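# Place the cheese block in the tray without crushing it

## Task

Get the block of cheese into the tray, and keep it intact: it must not be squashed on the way.

## Robot and tools

Robot: two six-joint arms, left_arm and right_arm, each carrying a parallel two-finger gripper and a wrist camera (cam_left_wrist, cam_right_wrist, both 504x504 pixels). No fixed cameras exist.

Frames. Scene frame: origin at table-top height halfway between the nominal bases, +z up, +x pointing out over the table, and left_arm on the +y side. Arm names do not match left and right in the images. Calibrated base poses in the scene frame: left_arm at (+0.014, +0.285, 0) m, quat_wxyz (+1.000, 0, 0, +0.019); right_arm at (-0.007, -0.369, 0) m, quat_wxyz (+1.000, 0, 0, -0.012). Both bases have +z straight up. Each arm reports its end_effector_position (m) and end_effector_quat_wxyz in its own base frame; these readings may be a few cm off, more when stretched. Commanded offsets run along the axes of that arm's current Hand target. On the gripper, fingers point along +z and separate along y; end_effector_position sits between the pads, about 1 cm short of the tips.

execute_actions(actions, cameras). actions is a list of actions; each action is a list of 1 to 15 rows; each row is one flat list of 14 numbers in [-1, 1] covering both arms: left_arm dx, dy, dz, rx, ry, rz, opening, then right_arm in the same order. Every row lasts one 1/30 s step; an action always runs 15 steps (0.5 s), repeating its final row if short. The six pose numbers are an offset, not a pose: measured from that arm's Hand target as it was when the action began (rows do not add up within an action), but each later action starts from the new Hand target, so the same offset sent twice moves twice as far. Scale: 1.0 equals 0.6 m for dx/dy/dz or 180 degrees for rotation; rx, ry, rz form a single rotation vector. opening is absolute: +1 fully open (0.094 m), -1 shut. Six zeros re-command the current Hand target; the opening is always a command, so resend the present value to leave a gripper unchanged. An empty actions list just reports state.

move(target, speed, blend, opening_speed, blocking, cameras). target is one 14-number row as above, or a list of up to 15 such rows; every row is an offset from the Hand targets at the start of the move, not from the previous row. speed: m/s per arm path, 0.002 to 2.9, default 0.25, rotation capped at twice that in rad/s; one value or one per target. blend: corner rounding radius in m (default 0). opening_speed: rate of change of the commanded opening per second on the -1..+1 scale, at least 0.2. blocking=false returns after about 0.5 s while the move continues. A move lasts at least 0.5 s and stops its paths after 10 s. Paths ignore obstacles and the other arm; faster moves lag, stray and hit harder. Steer around an arm's own base rather than close to it, as the shoulder posture can flip. The result adds a move: line giving the ending (done, off_target, moving, held, fault) and any limits (paced = pose clipped, held = steps withheld). done means at rest within 10 mm and 2 degrees; neither done nor off_target tells you about contact.

wait(seconds 0 to 10) lets time pass with commands held; stop() brakes a running move. zoom_image(camera, region=[x0, y0, x1, y1]) enlarges part of the latest image of cam_left_wrist or cam_right_wrist, region at most 504x504 px, origin top-left. read_manual(section="licences") gives licence texts only. finished_scene(scene=1) ends the scene for good; the cheese must stay in the tray with the robot released.

Result lines: Hand target (last commanded pose after clipping; next offsets count from it), Tool commands, grip_measured (finger opening on the -1..+1 scale, a couple of mm wide when empty), grip_effort_nm (gripper motor effort, negative closing; not pad force), Joint positions (last number is opening in m), Joint velocities ("within noise" means at rest), Joint torques (joints 1-3 wrap at ±28 N m), plus MOTOR HOT or OVER-TEMPERATURE FAULT warnings.

Control quirks. Commanded orientation is limited each step to 40 degrees from the measured one. Grippers often stop short or sag and tilt, especially far out; check position and orientation after each move and command the remaining gap as a new offset. An arm blocked by an object keeps pushing until you command its target back past the gripper.

Gripping the cheese. It deforms, so close slowly (opening_speed near 0.2) and stop only a little below the grip_measured value at first contact; grip_measured keeps tracking the command and will not reveal the contact. Force rises to the gripper's limit (about 50-64 N per pad) roughly 0.05 below the touch reading, and a soft object compresses further. To release, command an opening well above grip_measured.

Avoid: dropping the cheese, releasing it while it moves, anything leaving the table, fast collisions or hard pressing, grippers or cameras colliding with each other, one gripper closing on the other's fingers (can fail the task), and long stretched holds that overheat motors (a fault folds and disables that arm). Loose objects may occasionally be nudged by the scene. Thinking time also advances the simulation.

Each tool is called after "Emit:" as name([rows], argument=value, ...), one row to a line, values as JSON.

## Session

Emit:
execute_actions(actions=[])

Scene clock: 0.00 s.
left_arm: end_effector_position=(+0.2413, +0.0049, +0.2047) grip_measured=+1.000 grip_effort_nm=n/a end_effector_quat_wxyz=(+0.523, -0.181, +0.833, +0.014) | right_arm: end_effector_position=(+0.2403, +0.0103, +0.1111) grip_measured=+1.000 grip_effort_nm=n/a end_effector_quat_wxyz=(+0.490, +0.195, +0.840, -0.125)
Joint positions: left_arm=[-0.331 0.534 0.586 -0.594 -0.504 -0.47 0.094] | right_arm=[0.637 0.825 0.367 -0.444 0.9 0.759 0.094]
Joint velocities: within noise
Joint torques (N m): no reading
Heat: left arm: 40 °C; right arm: 45 °C.
Hand target: left_arm +0.2417, +0.0048, +0.2081; +0.526, -0.182, +0.831, +0.013 | right_arm +0.2413, +0.0112, +0.1135; +0.492, +0.196, +0.839, -0.122
Tool commands: left_gripper/opening=+1.0 right_gripper/opening=+1.0

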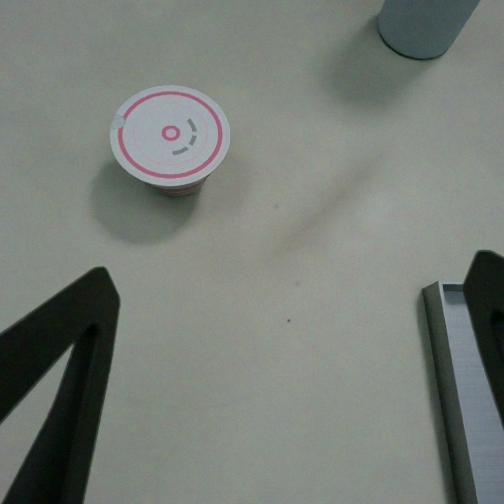

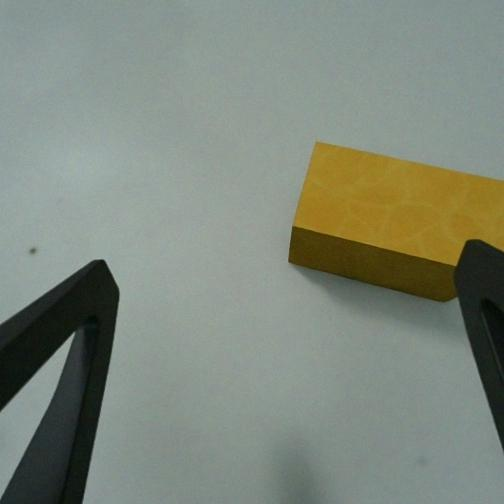

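Emit:
move(target=[-0.005,-0.15,-0.051,0,0,0,1,-0.1055,-0.0825,0.0325,-0.2164,0.2878,-0.3611,1], speed=0.35)

Scene clock: 5.83 s.
left_arm: end_effector_position=(+0.2440, -0.0829, +0.2307) grip_measured=+1.000 grip_effort_nm=-0.007 end_effector_quat_wxyz=(+0.521, -0.177, +0.835, +0.018) | right_arm: end_effector_position=(+0.2604, -0.0501, +0.1580) grip_measured=+1.000 grip_effort_nm=-0.027 end_effector_quat_wxyz=(+0.005, -0.389, +0.921, +0.003)
Joint positions: left_arm=[-0.897 0.911 0.849 -0.826 -0.94 -0.956 0.094] | right_arm=[-0.197 1.545 1.41 -1.431 -0.01 -0.996 0.094]
Joint velocities: within noise
Joint torques (N m): left_arm=[-0.79 -1.14 8.42 1.42 -0.48 -0.07] | right_arm=[-0.92 -4.71 6.97 0.11 0.08 -0.19]
Heat: left arm: 41 °C; right arm: 45 °C.
Hand target: left_arm +0.2447, -0.0849, +0.2397; +0.526, -0.182, +0.831, +0.013 | right_arm +0.2621, -0.0541, +0.1599; +0.000, -0.391, +0.920, +0.000
Off the commanded pose: left_arm 0.009 m, 1 deg | right_arm 0.005 m, 1 deg.
move: done

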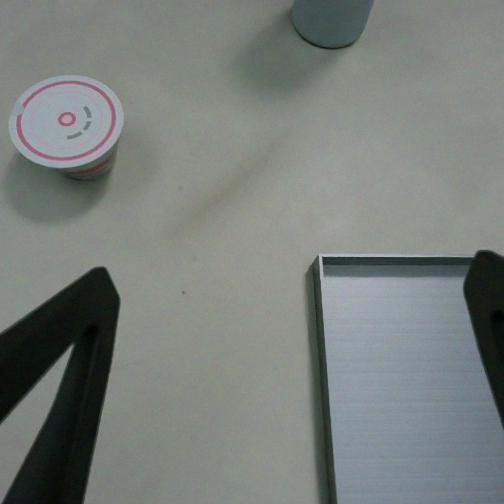

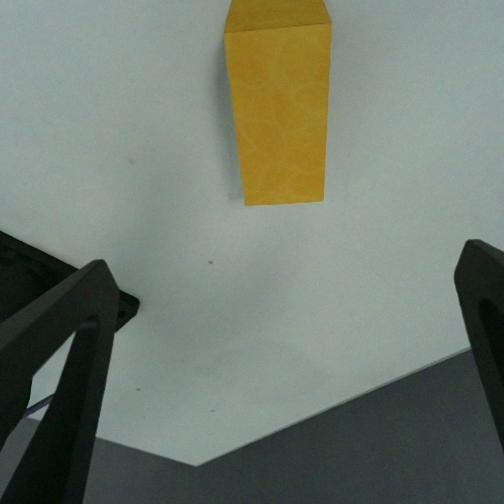

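Emit:
move(target=[0,0,0,0,0,0,1,0.02,-0.010,0.218,0,0,0,1], speed=0.15)

Scene clock: 8.57 s.
left_arm: end_effector_position=(+0.2439, -0.0827, +0.2308) grip_measured=+1.000 grip_effort_nm=0.002 end_effector_quat_wxyz=(+0.521, -0.177, +0.835, +0.018) | right_arm: end_effector_position=(+0.2589, -0.0633, +0.0334) grip_measured=+1.000 grip_effort_nm=-0.032 end_effector_quat_wxyz=(+0.005, -0.390, +0.921, +0.001)
Joint positions: left_arm=[-0.897 0.911 0.849 -0.827 -0.941 -0.957 0.094] | right_arm=[-0.245 1.618 0.979 -0.926 -0.008 -1.046 0.094]
Joint velocities: within noise
Joint torques (N m): left_arm=[-0.62 -1.26 8.44 1.4 -0.46 -0.08] | right_arm=[-1.07 -5.19 4.66 0.32 0.06 -0.19]
Heat: left arm: 41 °C; right arm: 44 °C.
Hand target: left_arm +0.2446, -0.0849, +0.2398; +0.526, -0.182, +0.831, +0.013 | right_arm +0.2580, -0.0669, +0.0291; +0.000, -0.391, +0.920, +0.000
Off the commanded pose: left_arm 0.009 m, 1 deg | right_arm 0.006 m, 1 deg.
move: done

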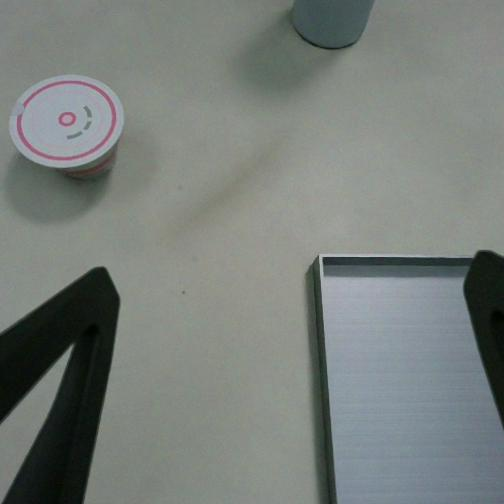

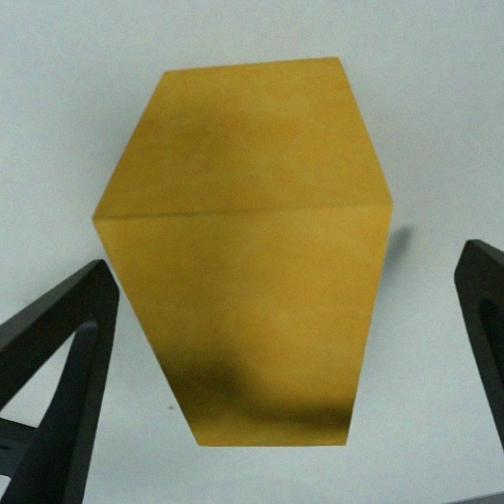

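Emit:
move(target=[0,0,0,0,0,0,1,-0.006,0.012,0.005,0,0,0,1], speed=0.1, cameras=[])

Emit:
move(target=[0,0,0,0,0,0,1,0,0,0,0,0,0,-0.06], opening_speed=0.6, cameras=["cam_right_wrist"])

Scene clock: 10.03 s.
left_arm: end_effector_position=(+0.2439, -0.0827, +0.2308) grip_measured=+1.000 grip_effort_nm=0.002 end_effector_quat_wxyz=(+0.521, -0.177, +0.835, +0.018) | right_arm: end_effector_position=(+0.2552, -0.0599, +0.0282) grip_measured=+1.000 grip_effort_nm=-0.027 end_effector_quat_wxyz=(+0.002, -0.392, +0.920, +0.004)
Joint positions: left_arm=[-0.897 0.911 0.849 -0.827 -0.941 -0.957 0.094] | right_arm=[-0.236 1.618 0.957 -0.912 -0.008 -1.042 0.094]
Joint velocities: within noise
Joint torques (N m): left_arm=[-0.95 -1.14 8.4 1.42 -0.39 -0.12] | right_arm=[0.32 -6.19 4.4 0.32 0.05 0.07]
Heat: left arm: 41 °C; right arm: 44 °C.
Hand target: left_arm +0.2447, -0.0849, +0.2398; +0.526, -0.182, +0.831, +0.012 | right_arm +0.2553, -0.0593, +0.0260; +0.000, -0.391, +0.920, +0.000
Off the commanded pose: left_arm 0.009 m, 1 deg | right_arm 0.002 m, 1 deg.
move: done
No camera images: "cameras" was empty.

Scene clock: 12.00 s.
left_arm: end_effector_position=(+0.2439, -0.0827, +0.2308) grip_measured=+1.000 grip_effort_nm=-0.007 end_effector_quat_wxyz=(+0.521, -0.177, +0.835, +0.018) | right_arm: end_effector_position=(+0.2555, -0.0599, +0.0282) grip_measured=-0.057 grip_effort_nm=-0.178 end_effector_quat_wxyz=(+0.002, -0.392, +0.920, +0.004)
Joint positions: left_arm=[-0.897 0.911 0.849 -0.827 -0.941 -0.957 0.094] | right_arm=[-0.236 1.618 0.957 -0.911 -0.008 -1.042 0.044]
Joint velocities: within noise
Joint torques (N m): left_arm=[-0.54 -0.96 8.44 1.46 -0.42 -0.1] | right_arm=[0.35 -6.2 4.41 0.3 0.05 0.06]
Heat: left arm: 42 °C; right arm: 44 °C.
Hand target: left_arm +0.2446, -0.0849, +0.2398; +0.526, -0.182, +0.831, +0.013 | right_arm +0.2553, -0.0593, +0.0260; +0.000, -0.391, +0.920, +0.000
Off the commanded pose: left_arm 0.009 m, 1 deg | right_arm 0.002 m, 1 deg.
move: done
Images, in order (width x height): cam_right_wrist 504x504.

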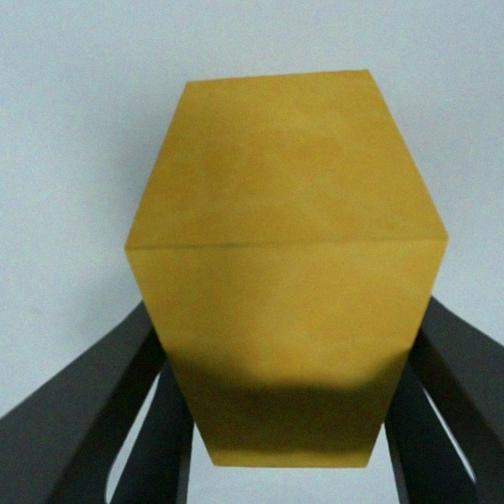

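Emit:
move(target=[0,0,0,0,0,0,1,0,0,0,0,0,0,-0.1], opening_speed=0.3, cameras=[])

Emit:
move(target=[0,0,0,0,0,0,1,0,0,0,0,0,0,-0.13], opening_speed=0.3, cameras=["cam_right_wrist"])

Scene clock: 13.03 s.
left_arm: end_effector_position=(+0.2439, -0.0827, +0.2308) grip_measured=+1.000 grip_effort_nm=0.002 end_effector_quat_wxyz=(+0.521, -0.177, +0.835, +0.018) | right_arm: end_effector_position=(+0.2561, -0.0602, +0.0282) grip_measured=-0.097 grip_effort_nm=-0.183 end_effector_quat_wxyz=(+0.003, -0.392, +0.920, +0.003)
Joint positions: left_arm=[-0.897 0.911 0.849 -0.827 -0.941 -0.957 0.094] | right_arm=[-0.236 1.618 0.957 -0.908 -0.008 -1.041 0.042]
Joint velocities: within noise
Joint torques (N m): left_arm=[-0.51 -1.09 8.21 1.47 -0.37 -0.12] | right_arm=[0.32 -6.23 4.41 0.29 0.05 0.05]
Heat: left arm: 42 °C; right arm: 44 °C.
Hand target: left_arm +0.2446, -0.0849, +0.2398; +0.526, -0.182, +0.831, +0.013 | right_arm +0.2553, -0.0593, +0.0260; +0.000, -0.391, +0.920, +0.000
Off the commanded pose: left_arm 0.009 m, 1 deg | right_arm 0.003 m, 1 deg.
move: done
No camera images: "cameras" was empty.

Scene clock: 13.73 s.
left_arm: end_effector_position=(+0.2439, -0.0827, +0.2308) grip_measured=+1.000 grip_effort_nm=0.002 end_effector_quat_wxyz=(+0.521, -0.177, +0.835, +0.018) | right_arm: end_effector_position=(+0.2561, -0.0602, +0.0282) grip_measured=-0.125 grip_effort_nm=-0.305 end_effector_quat_wxyz=(+0.003, -0.392, +0.920, +0.003)
Joint positions: left_arm=[-0.897 0.911 0.849 -0.827 -0.941 -0.957 0.094] | right_arm=[-0.236 1.618 0.957 -0.908 -0.008 -1.041 0.041]
Joint velocities: within noise
Joint torques (N m): left_arm=[-0.51 -1.1 8.46 1.43 -0.41 -0.12] | right_arm=[0.35 -6.22 4.41 0.29 0.05 0.05]
Heat: left arm: 42 °C; right arm: 44 °C.
Hand target: left_arm +0.2446, -0.0849, +0.2398; +0.526, -0.182, +0.831, +0.013 | right_arm +0.2553, -0.0593, +0.0260; +0.000, -0.391, +0.920, +0.000
Off the commanded pose: left_arm 0.009 m, 1 deg | right_arm 0.002 m, 0 deg.
move: done
Images, in order (width x height): cam_right_wrist 504x504.

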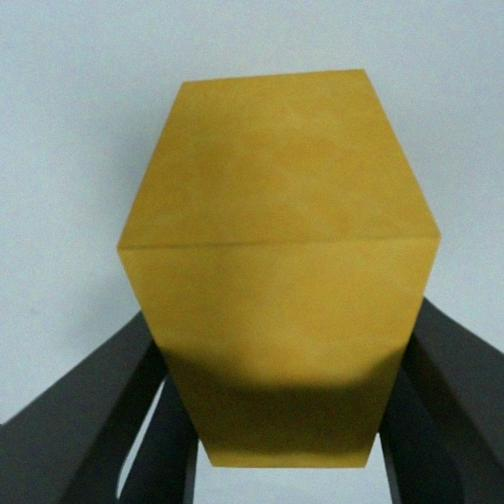

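Emit:
move(target=[0,0,0,0,0,0,1,0,0,0,0,0,0,-0.15], opening_speed=0.3, cameras=[])

Emit:
move(target=[0,0,0,0,0,0,1,0,0,-0.1,0,0,0,-0.15], speed=0.08, cameras=["cam_right_wrist"])

Scene clock: 20.30 s.
left_arm: end_effector_position=(+0.2439, -0.0827, +0.2308) grip_measured=+1.000 grip_effort_nm=0.002 end_effector_quat_wxyz=(+0.521, -0.177, +0.835, +0.018) | right_arm: end_effector_position=(+0.2561, -0.0602, +0.0282) grip_measured=-0.143 grip_effort_nm=-0.403 end_effector_quat_wxyz=(+0.003, -0.392, +0.920, +0.003)
Joint positions: left_arm=[-0.897 0.911 0.849 -0.827 -0.941 -0.957 0.094] | right_arm=[-0.236 1.618 0.957 -0.908 -0.008 -1.041 0.04]
Joint velocities: within noise
Joint torques (N m): left_arm=[-0.66 -1.26 8.38 1.38 -0.44 -0.12] | right_arm=[0.32 -6.22 4.4 0.29 0.05 0.05]
Heat: left arm: 42 °C; right arm: 43 °C.
Hand target: left_arm +0.2447, -0.0849, +0.2398; +0.526, -0.182, +0.831, +0.013 | right_arm +0.2553, -0.0593, +0.0260; +0.000, -0.391, +0.920, +0.000
Off the commanded pose: left_arm 0.009 m, 1 deg | right_arm 0.002 m, 1 deg.
move: done
No camera images: "cameras" was empty.

Scene clock: 21.77 s.
left_arm: end_effector_position=(+0.2439, -0.0827, +0.2308) grip_measured=+1.000 grip_effort_nm=0.002 end_effector_quat_wxyz=(+0.521, -0.177, +0.835, +0.018) | right_arm: end_effector_position=(+0.2499, -0.0587, +0.0730) grip_measured=-0.143 grip_effort_nm=-0.393 end_effector_quat_wxyz=(-0.014, -0.392, +0.920, +0.015)
Joint positions: left_arm=[-0.897 0.911 0.849 -0.827 -0.941 -0.957 0.094] | right_arm=[-0.236 1.576 1.1 -1.135 -0.008 -1.041 0.04]
Joint velocities: within noise
Joint torques (N m): left_arm=[-0.49 -1.11 8.51 1.47 -0.46 -0.12] | right_arm=[0.34 -8.98 7.16 0.01 0.05 0.05]
Heat: left arm: 42 °C; right arm: 43 °C.
Hand target: left_arm +0.2447, -0.0849, +0.2398; +0.526, -0.182, +0.831, +0.013 | right_arm +0.2553, -0.0593, +0.0861; +0.000, -0.391, +0.920, +0.000
Off the commanded pose: left_arm 0.009 m, 1 deg | right_arm 0.014 m, 2 deg.
move: off_target (right_arm)
Images, in order (width x height): cam_right_wrist 504x504.

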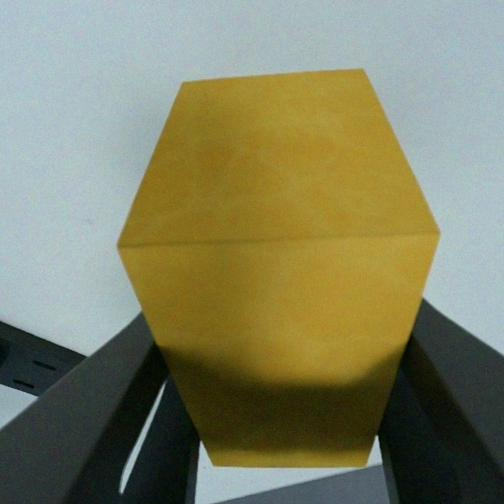

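Emit:
move([
  [-0.03,0.08,0,0,0,0,1,-0.05,0.04,-0.10,0,0,0,-0.15],
  [-0.093,0.254,0.013,0,0,0,1,-0.642,0.523,-0.12,0,0,0,-0.15],
], speed=0.2, blend=0.03)

Scene clock: 25.93 s.
left_arm: end_effector_position=(+0.2226, +0.0744, +0.2561) grip_measured=+1.000 grip_effort_nm=-0.002 end_effector_quat_wxyz=(+0.523, -0.187, +0.832, +0.012) | right_arm: end_effector_position=(+0.2937, +0.4328, +0.1555) grip_measured=-0.143 grip_effort_nm=-0.398 end_effector_quat_wxyz=(+0.118, -0.392, +0.909, +0.078)
Joint positions: left_arm=[0.466 0.545 0.791 -0.727 0.197 -0.096 0.094] | right_arm=[0.973 2.529 2.814 -1.572 -0.006 0.158 0.04]
Joint velocities: within noise
Joint torques (N m): left_arm=[1.13 1.16 6.67 2.35 0.23 0.1] | right_arm=[-0.36 -13.08 7.25 0.76 0.1 0.06]
Heat: left arm: 42 °C; right arm: 44 °C.
Hand target: left_arm +0.2246, +0.0752, +0.2593; +0.526, -0.182, +0.831, +0.013 | right_arm +0.2970, +0.4358, +0.1579; +0.000, -0.391, +0.920, +0.000
Off the commanded pose: left_arm 0.004 m, 1 deg | right_arm 0.005 m, 16 deg.
joint sent to its limit (right arm) — joint 4 (wrist pitch), lower limit. The joint targets are off in orientation, not in position.
move: off_target (right_arm)

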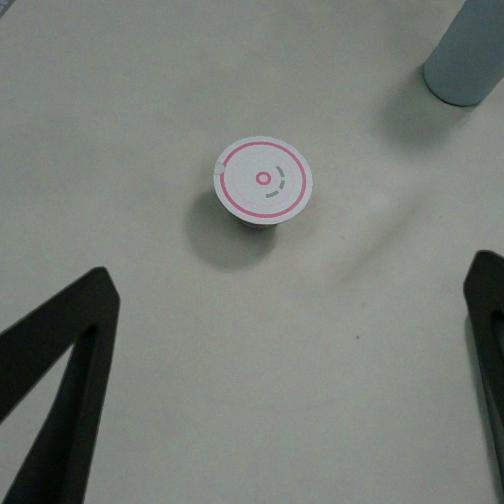

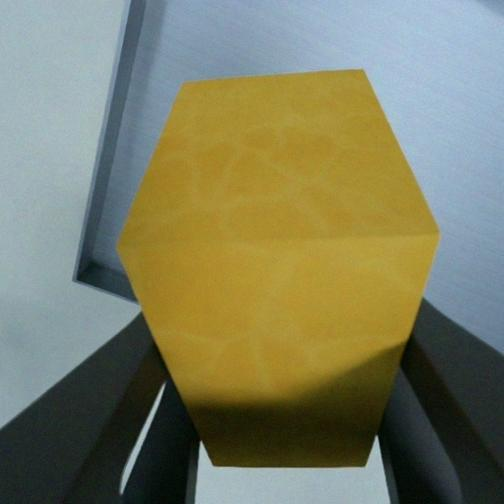

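Emit:
move(target=[0,0,0,0,0,0,1,0.087,-0.045,0.095,0,0,0,-0.15], speed=0.15, cameras=["cam_right_wrist"])

Scene clock: 28.60 s.
left_arm: end_effector_position=(+0.2227, +0.0742, +0.2561) grip_measured=+1.000 grip_effort_nm=-0.002 end_effector_quat_wxyz=(+0.523, -0.186, +0.832, +0.012) | right_arm: end_effector_position=(+0.2759, +0.3808, +0.0744) grip_measured=-0.143 grip_effort_nm=-0.388 end_effector_quat_wxyz=(-0.019, -0.389, +0.921, -0.008)
Joint positions: left_arm=[0.466 0.545 0.791 -0.727 0.198 -0.095 0.094] | right_arm=[0.942 2.51 2.472 -1.573 -0.006 0.143 0.04]
Joint velocities: within noise
Joint torques (N m): left_arm=[1.18 1.02 6.65 2.34 0.24 0.1] | right_arm=[-0.92 -20.05 5 0.18 0.09 -0.19]
Heat: left arm: 43 °C; right arm: 47 °C.
Hand target: left_arm +0.2246, +0.0751, +0.2593; +0.526, -0.182, +0.831, +0.013 | right_arm +0.2801, +0.3796, +0.1009; +0.000, -0.391, +0.920, +0.000
Off the commanded pose: left_arm 0.004 m, 1 deg | right_arm 0.027 m, 2 deg.
joint read past its limit (right arm) — joint 4 (wrist pitch), lower limit.
joint sent to its limit (right arm) — joint 4 (wrist pitch), lower limit. The joint targets still meet the commanded pose.
move: off_target (right_arm)
Images, in order (width x height): cam_right_wrist 504x504.

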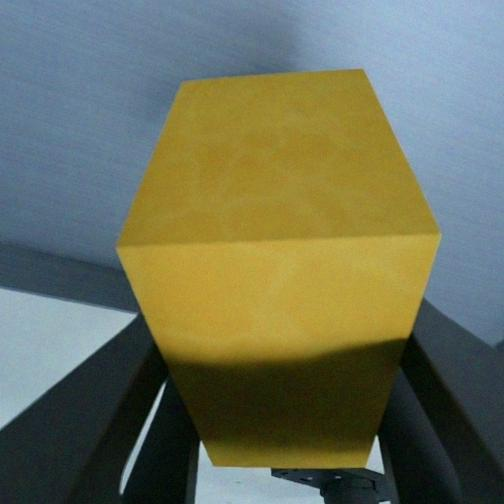

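Emit:
move(target=[0,0,0,0,0,0,1,0,0,0.045,0,0,0,-0.15], speed=0.08, cameras=["cam_right_wrist"])

Scene clock: 30.03 s.
left_arm: end_effector_position=(+0.2227, +0.0742, +0.2561) grip_measured=+1.000 grip_effort_nm=0.002 end_effector_quat_wxyz=(+0.523, -0.186, +0.832, +0.012) | right_arm: end_effector_position=(+0.2737, +0.3777, +0.0459) grip_measured=-0.143 grip_effort_nm=-0.393 end_effector_quat_wxyz=(-0.031, -0.389, +0.921, -0.016)
Joint positions: left_arm=[0.466 0.545 0.791 -0.727 0.198 -0.095 0.094] | right_arm=[0.942 2.504 2.346 -1.482 -0.006 0.142 0.04]
Joint velocities: within noise
Joint torques (N m): left_arm=[1.14 1.24 6.57 2.34 0.2 0.07] | right_arm=[-0.92 -20.6 5.03 0.17 0.1 -0.18]
Heat: left arm: 43 °C; right arm: 48 °C.
Hand target: left_arm +0.2246, +0.0752, +0.2593; +0.526, -0.182, +0.831, +0.013 | right_arm +0.2801, +0.3796, +0.0740; +0.000, -0.391, +0.920, +0.000
Off the commanded pose: left_arm 0.004 m, 1 deg | right_arm 0.029 m, 4 deg.
move: off_target (right_arm)
Images, in order (width x height): cam_right_wrist 504x504.

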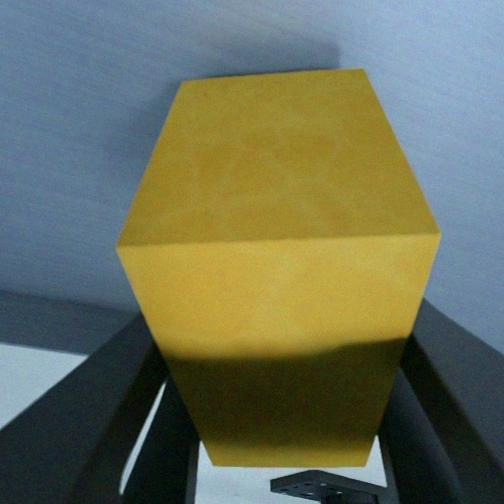

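Emit:
move(target=[0,0,0,0,0,0,1,0,0,0.012,0,-0.024,0,-0.15], speed=0.08, cameras=["cam_right_wrist"])

Scene clock: 31.57 s.
left_arm: end_effector_position=(+0.2227, +0.0742, +0.2561) grip_measured=+1.000 grip_effort_nm=-0.002 end_effector_quat_wxyz=(+0.523, -0.186, +0.832, +0.012) | right_arm: end_effector_position=(+0.2740, +0.3766, +0.0413) grip_measured=-0.143 grip_effort_nm=-0.388 end_effector_quat_wxyz=(+0.003, -0.389, +0.921, +0.002)
Joint positions: left_arm=[0.466 0.545 0.791 -0.727 0.198 -0.095 0.094] | right_arm=[0.942 2.384 2.113 -1.292 0 0.142 0.04]
Joint velocities: within noise
Joint torques (N m): left_arm=[1.06 1.11 6.61 2.3 0.25 0.09] | right_arm=[-0.59 -19.47 5.2 0.35 0.15 -0.15]
Heat: left arm: 43 °C; right arm: 50 °C.
Hand target: left_arm +0.2246, +0.0752, +0.2593; +0.526, -0.182, +0.831, +0.013 | right_arm +0.2801, +0.3796, +0.0668; +0.034, -0.391, +0.920, +0.015
Off the commanded pose: left_arm 0.004 m, 1 deg | right_arm 0.026 m, 4 deg.
move: off_target (right_arm)
Images, in order (width x height): cam_right_wrist 504x504.

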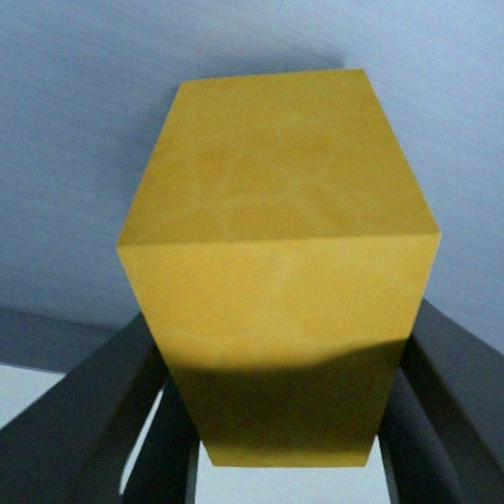

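Emit:
move(target=[0,0,0,0,0,0,1,0,0,0.010,0,0,0,-0.15], speed=0.05, cameras=["cam_right_wrist"])

Scene clock: 32.67 s.
left_arm: end_effector_position=(+0.2227, +0.0742, +0.2561) grip_measured=+1.000 grip_effort_nm=0.002 end_effector_quat_wxyz=(+0.523, -0.186, +0.832, +0.012) | right_arm: end_effector_position=(+0.2742, +0.3767, +0.0365) grip_measured=-0.143 grip_effort_nm=-0.388 end_effector_quat_wxyz=(+0.004, -0.389, +0.921, +0.002)
Joint positions: left_arm=[0.466 0.545 0.791 -0.727 0.198 -0.095 0.094] | right_arm=[0.942 2.383 2.093 -1.27 0.001 0.142 0.04]
Joint velocities: within noise
Joint torques (N m): left_arm=[1.28 0.96 6.53 2.33 0.22 0.08] | right_arm=[-0.61 -19.18 5.22 0.36 0.15 -0.14]
Heat: left arm: 43 °C; right arm: 52 °C.
Hand target: left_arm +0.2246, +0.0752, +0.2593; +0.526, -0.182, +0.831, +0.013 | right_arm +0.2804, +0.3798, +0.0607; +0.034, -0.391, +0.920, +0.015
Off the commanded pose: left_arm 0.004 m, 1 deg | right_arm 0.025 m, 4 deg.
move: off_target (right_arm)
Images, in order (width x height): cam_right_wrist 504x504.

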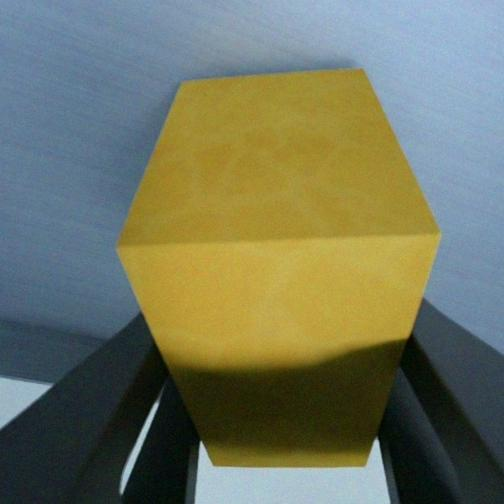

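Emit:
move(target=[0,0,0,0,0,0,1,0,0,0.009,0,0,0,-0.15], speed=0.05, cameras=["cam_right_wrist"])

Scene clock: 33.57 s.
left_arm: end_effector_position=(+0.2227, +0.0741, +0.2561) grip_measured=+1.000 grip_effort_nm=0.002 end_effector_quat_wxyz=(+0.523, -0.186, +0.832, +0.012) | right_arm: end_effector_position=(+0.2740, +0.3764, +0.0329) grip_measured=-0.143 grip_effort_nm=-0.393 end_effector_quat_wxyz=(+0.004, -0.389, +0.921, +0.002)
Joint positions: left_arm=[0.466 0.545 0.791 -0.727 0.198 -0.095 0.094] | right_arm=[0.942 2.383 2.078 -1.257 0.001 0.142 0.04]
Joint velocities: within noise
Joint torques (N m): left_arm=[1.09 1.18 6.74 2.37 0.24 0.11] | right_arm=[-0.62 -18.91 5.05 0.42 0.15 -0.14]
Heat: left arm: 43 °C; right arm: 53 °C.
Hand target: left_arm +0.2246, +0.0751, +0.2593; +0.526, -0.182, +0.831, +0.013 | right_arm +0.2807, +0.3802, +0.0554; +0.034, -0.391, +0.920, +0.015
Off the commanded pose: left_arm 0.004 m, 1 deg | right_arm 0.024 m, 4 deg.
move: off_target (right_arm)
Images, in order (width x height): cam_right_wrist 504x504.

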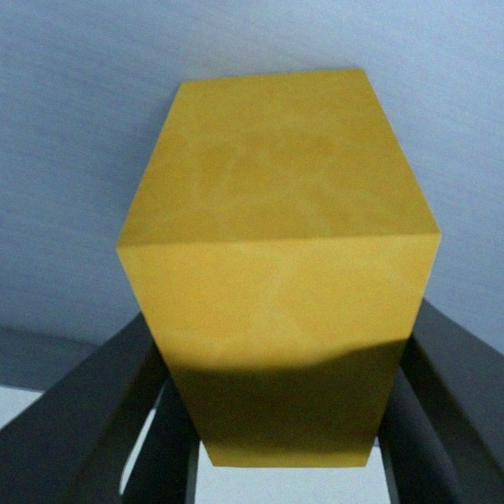

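Emit:
move(target=[0,0,0,0,0,0,1,0,0,0.008,0,0,0,-0.15], speed=0.05, cameras=["cam_right_wrist"])

Scene clock: 34.47 s.
left_arm: end_effector_position=(+0.2227, +0.0741, +0.2561) grip_measured=+1.000 grip_effort_nm=-0.002 end_effector_quat_wxyz=(+0.523, -0.186, +0.832, +0.012) | right_arm: end_effector_position=(+0.2740, +0.3764, +0.0325) grip_measured=-0.143 grip_effort_nm=-0.393 end_effector_quat_wxyz=(+0.006, -0.389, +0.921, +0.003)
Joint positions: left_arm=[0.466 0.545 0.791 -0.727 0.198 -0.095 0.094] | right_arm=[0.942 2.378 2.068 -1.248 0.001 0.142 0.04]
Joint velocities: within noise
Joint torques (N m): left_arm=[1.06 1.17 6.45 2.34 0.22 0.07] | right_arm=[-0.65 -18.09 4.83 0.49 0.14 -0.15]
Heat: left arm: 43 °C; right arm: 54 °C.
Hand target: left_arm +0.2246, +0.0751, +0.2593; +0.526, -0.182, +0.831, +0.013 | right_arm +0.2809, +0.3803, +0.0505; +0.034, -0.391, +0.920, +0.015
Off the commanded pose: left_arm 0.004 m, 1 deg | right_arm 0.020 m, 4 deg.
move: off_target (right_arm)
Images, in order (width x height): cam_right_wrist 504x504.

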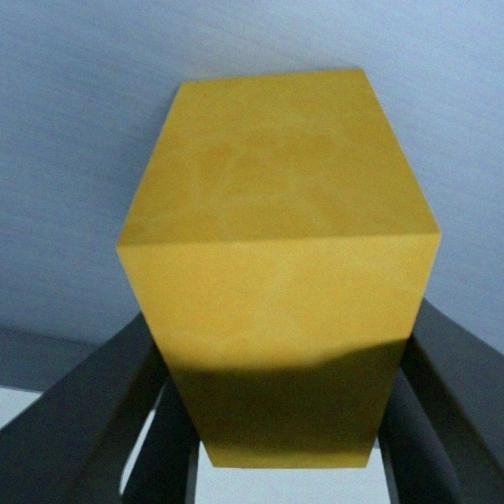

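Emit:
move(target=[0,0,0,0,0,0,1,0,0,0,0,0,0,0.35], opening_speed=0.5, cameras=["cam_right_wrist"])

Scene clock: 36.00 s.
left_arm: end_effector_position=(+0.2227, +0.0741, +0.2561) grip_measured=+1.000 grip_effort_nm=-0.002 end_effector_quat_wxyz=(+0.523, -0.186, +0.832, +0.012) | right_arm: end_effector_position=(+0.2761, +0.3789, +0.0325) grip_measured=+0.347 grip_effort_nm=0.120 end_effector_quat_wxyz=(+0.012, -0.389, +0.921, +0.006)
Joint positions: left_arm=[0.466 0.545 0.791 -0.727 0.198 -0.095 0.094] | right_arm=[0.942 2.378 2.067 -1.233 0.002 0.142 0.063]
Joint velocities: within noise
Joint torques (N m): left_arm=[1.24 1.01 6.75 2.31 0.18 0.12] | right_arm=[-0.64 -18.07 4.93 0.39 0.13 -0.15]
Heat: left arm: 43 °C; right arm: 55 °C.
Hand target: left_arm +0.2246, +0.0751, +0.2593; +0.526, -0.182, +0.831, +0.013 | right_arm +0.2810, +0.3804, +0.0507; +0.035, -0.391, +0.920, +0.015
Off the commanded pose: left_arm 0.004 m, 1 deg | right_arm 0.019 m, 3 deg.
move: off_target (right_arm)
Images, in order (width x height): cam_right_wrist 504x504.

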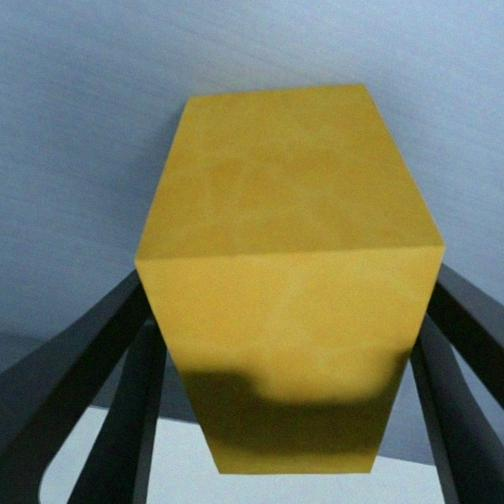

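Emit:
move([
  [0,0,0,0,0,0,1,0,0,-0.06,0,0,0,0.8],
  [0,0,0,0,0,0,1,0.08,0,-0.22,0,0,0,0.8],
], speed=0.15, opening_speed=1, blend=0.02, cameras=["cam_right_wrist"])

Scene clock: 37.83 s.
left_arm: end_effector_position=(+0.2227, +0.0741, +0.2561) grip_measured=+1.000 grip_effort_nm=-0.002 end_effector_quat_wxyz=(+0.523, -0.186, +0.832, +0.012) | right_arm: end_effector_position=(+0.2433, +0.3396, +0.1643) grip_measured=+0.797 grip_effort_nm=0.120 end_effector_quat_wxyz=(+0.028, -0.392, +0.920, +0.016)
Joint positions: left_arm=[0.466 0.545 0.791 -0.727 0.198 -0.095 0.094] | right_arm=[0.95 2.132 2.185 -1.56 0.002 0.144 0.084]
Joint velocities: within noise
Joint torques (N m): left_arm=[1.33 1.32 6.72 2.34 0.21 0.1] | right_arm=[0.31 -14.28 6.22 0.26 0.14 0.05]
Heat: left arm: 43 °C; right arm: 57 °C.
Hand target: left_arm +0.2246, +0.0751, +0.2593; +0.526, -0.182, +0.831, +0.013 | right_arm +0.2408, +0.3389, +0.1786; +0.034, -0.391, +0.920, +0.015
Off the commanded pose: left_arm 0.004 m, 1 deg | right_arm 0.015 m, 1 deg.
joint sent to its limit (right arm) — joint 4 (wrist pitch), lower limit. The joint targets still meet the commanded pose.
move: off_target (right_arm); blend cut to 0.0181 m at target 1
Images, in order (width x height): cam_right_wrist 504x504.

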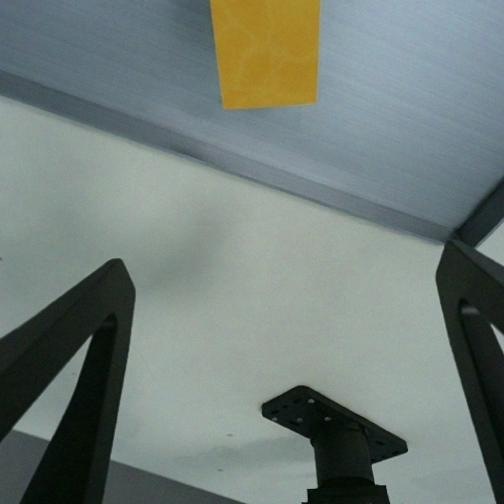

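Cheese is standing in the tray, clear of walls.

Emit:
finished_scene()

The scene is finished: the task was done.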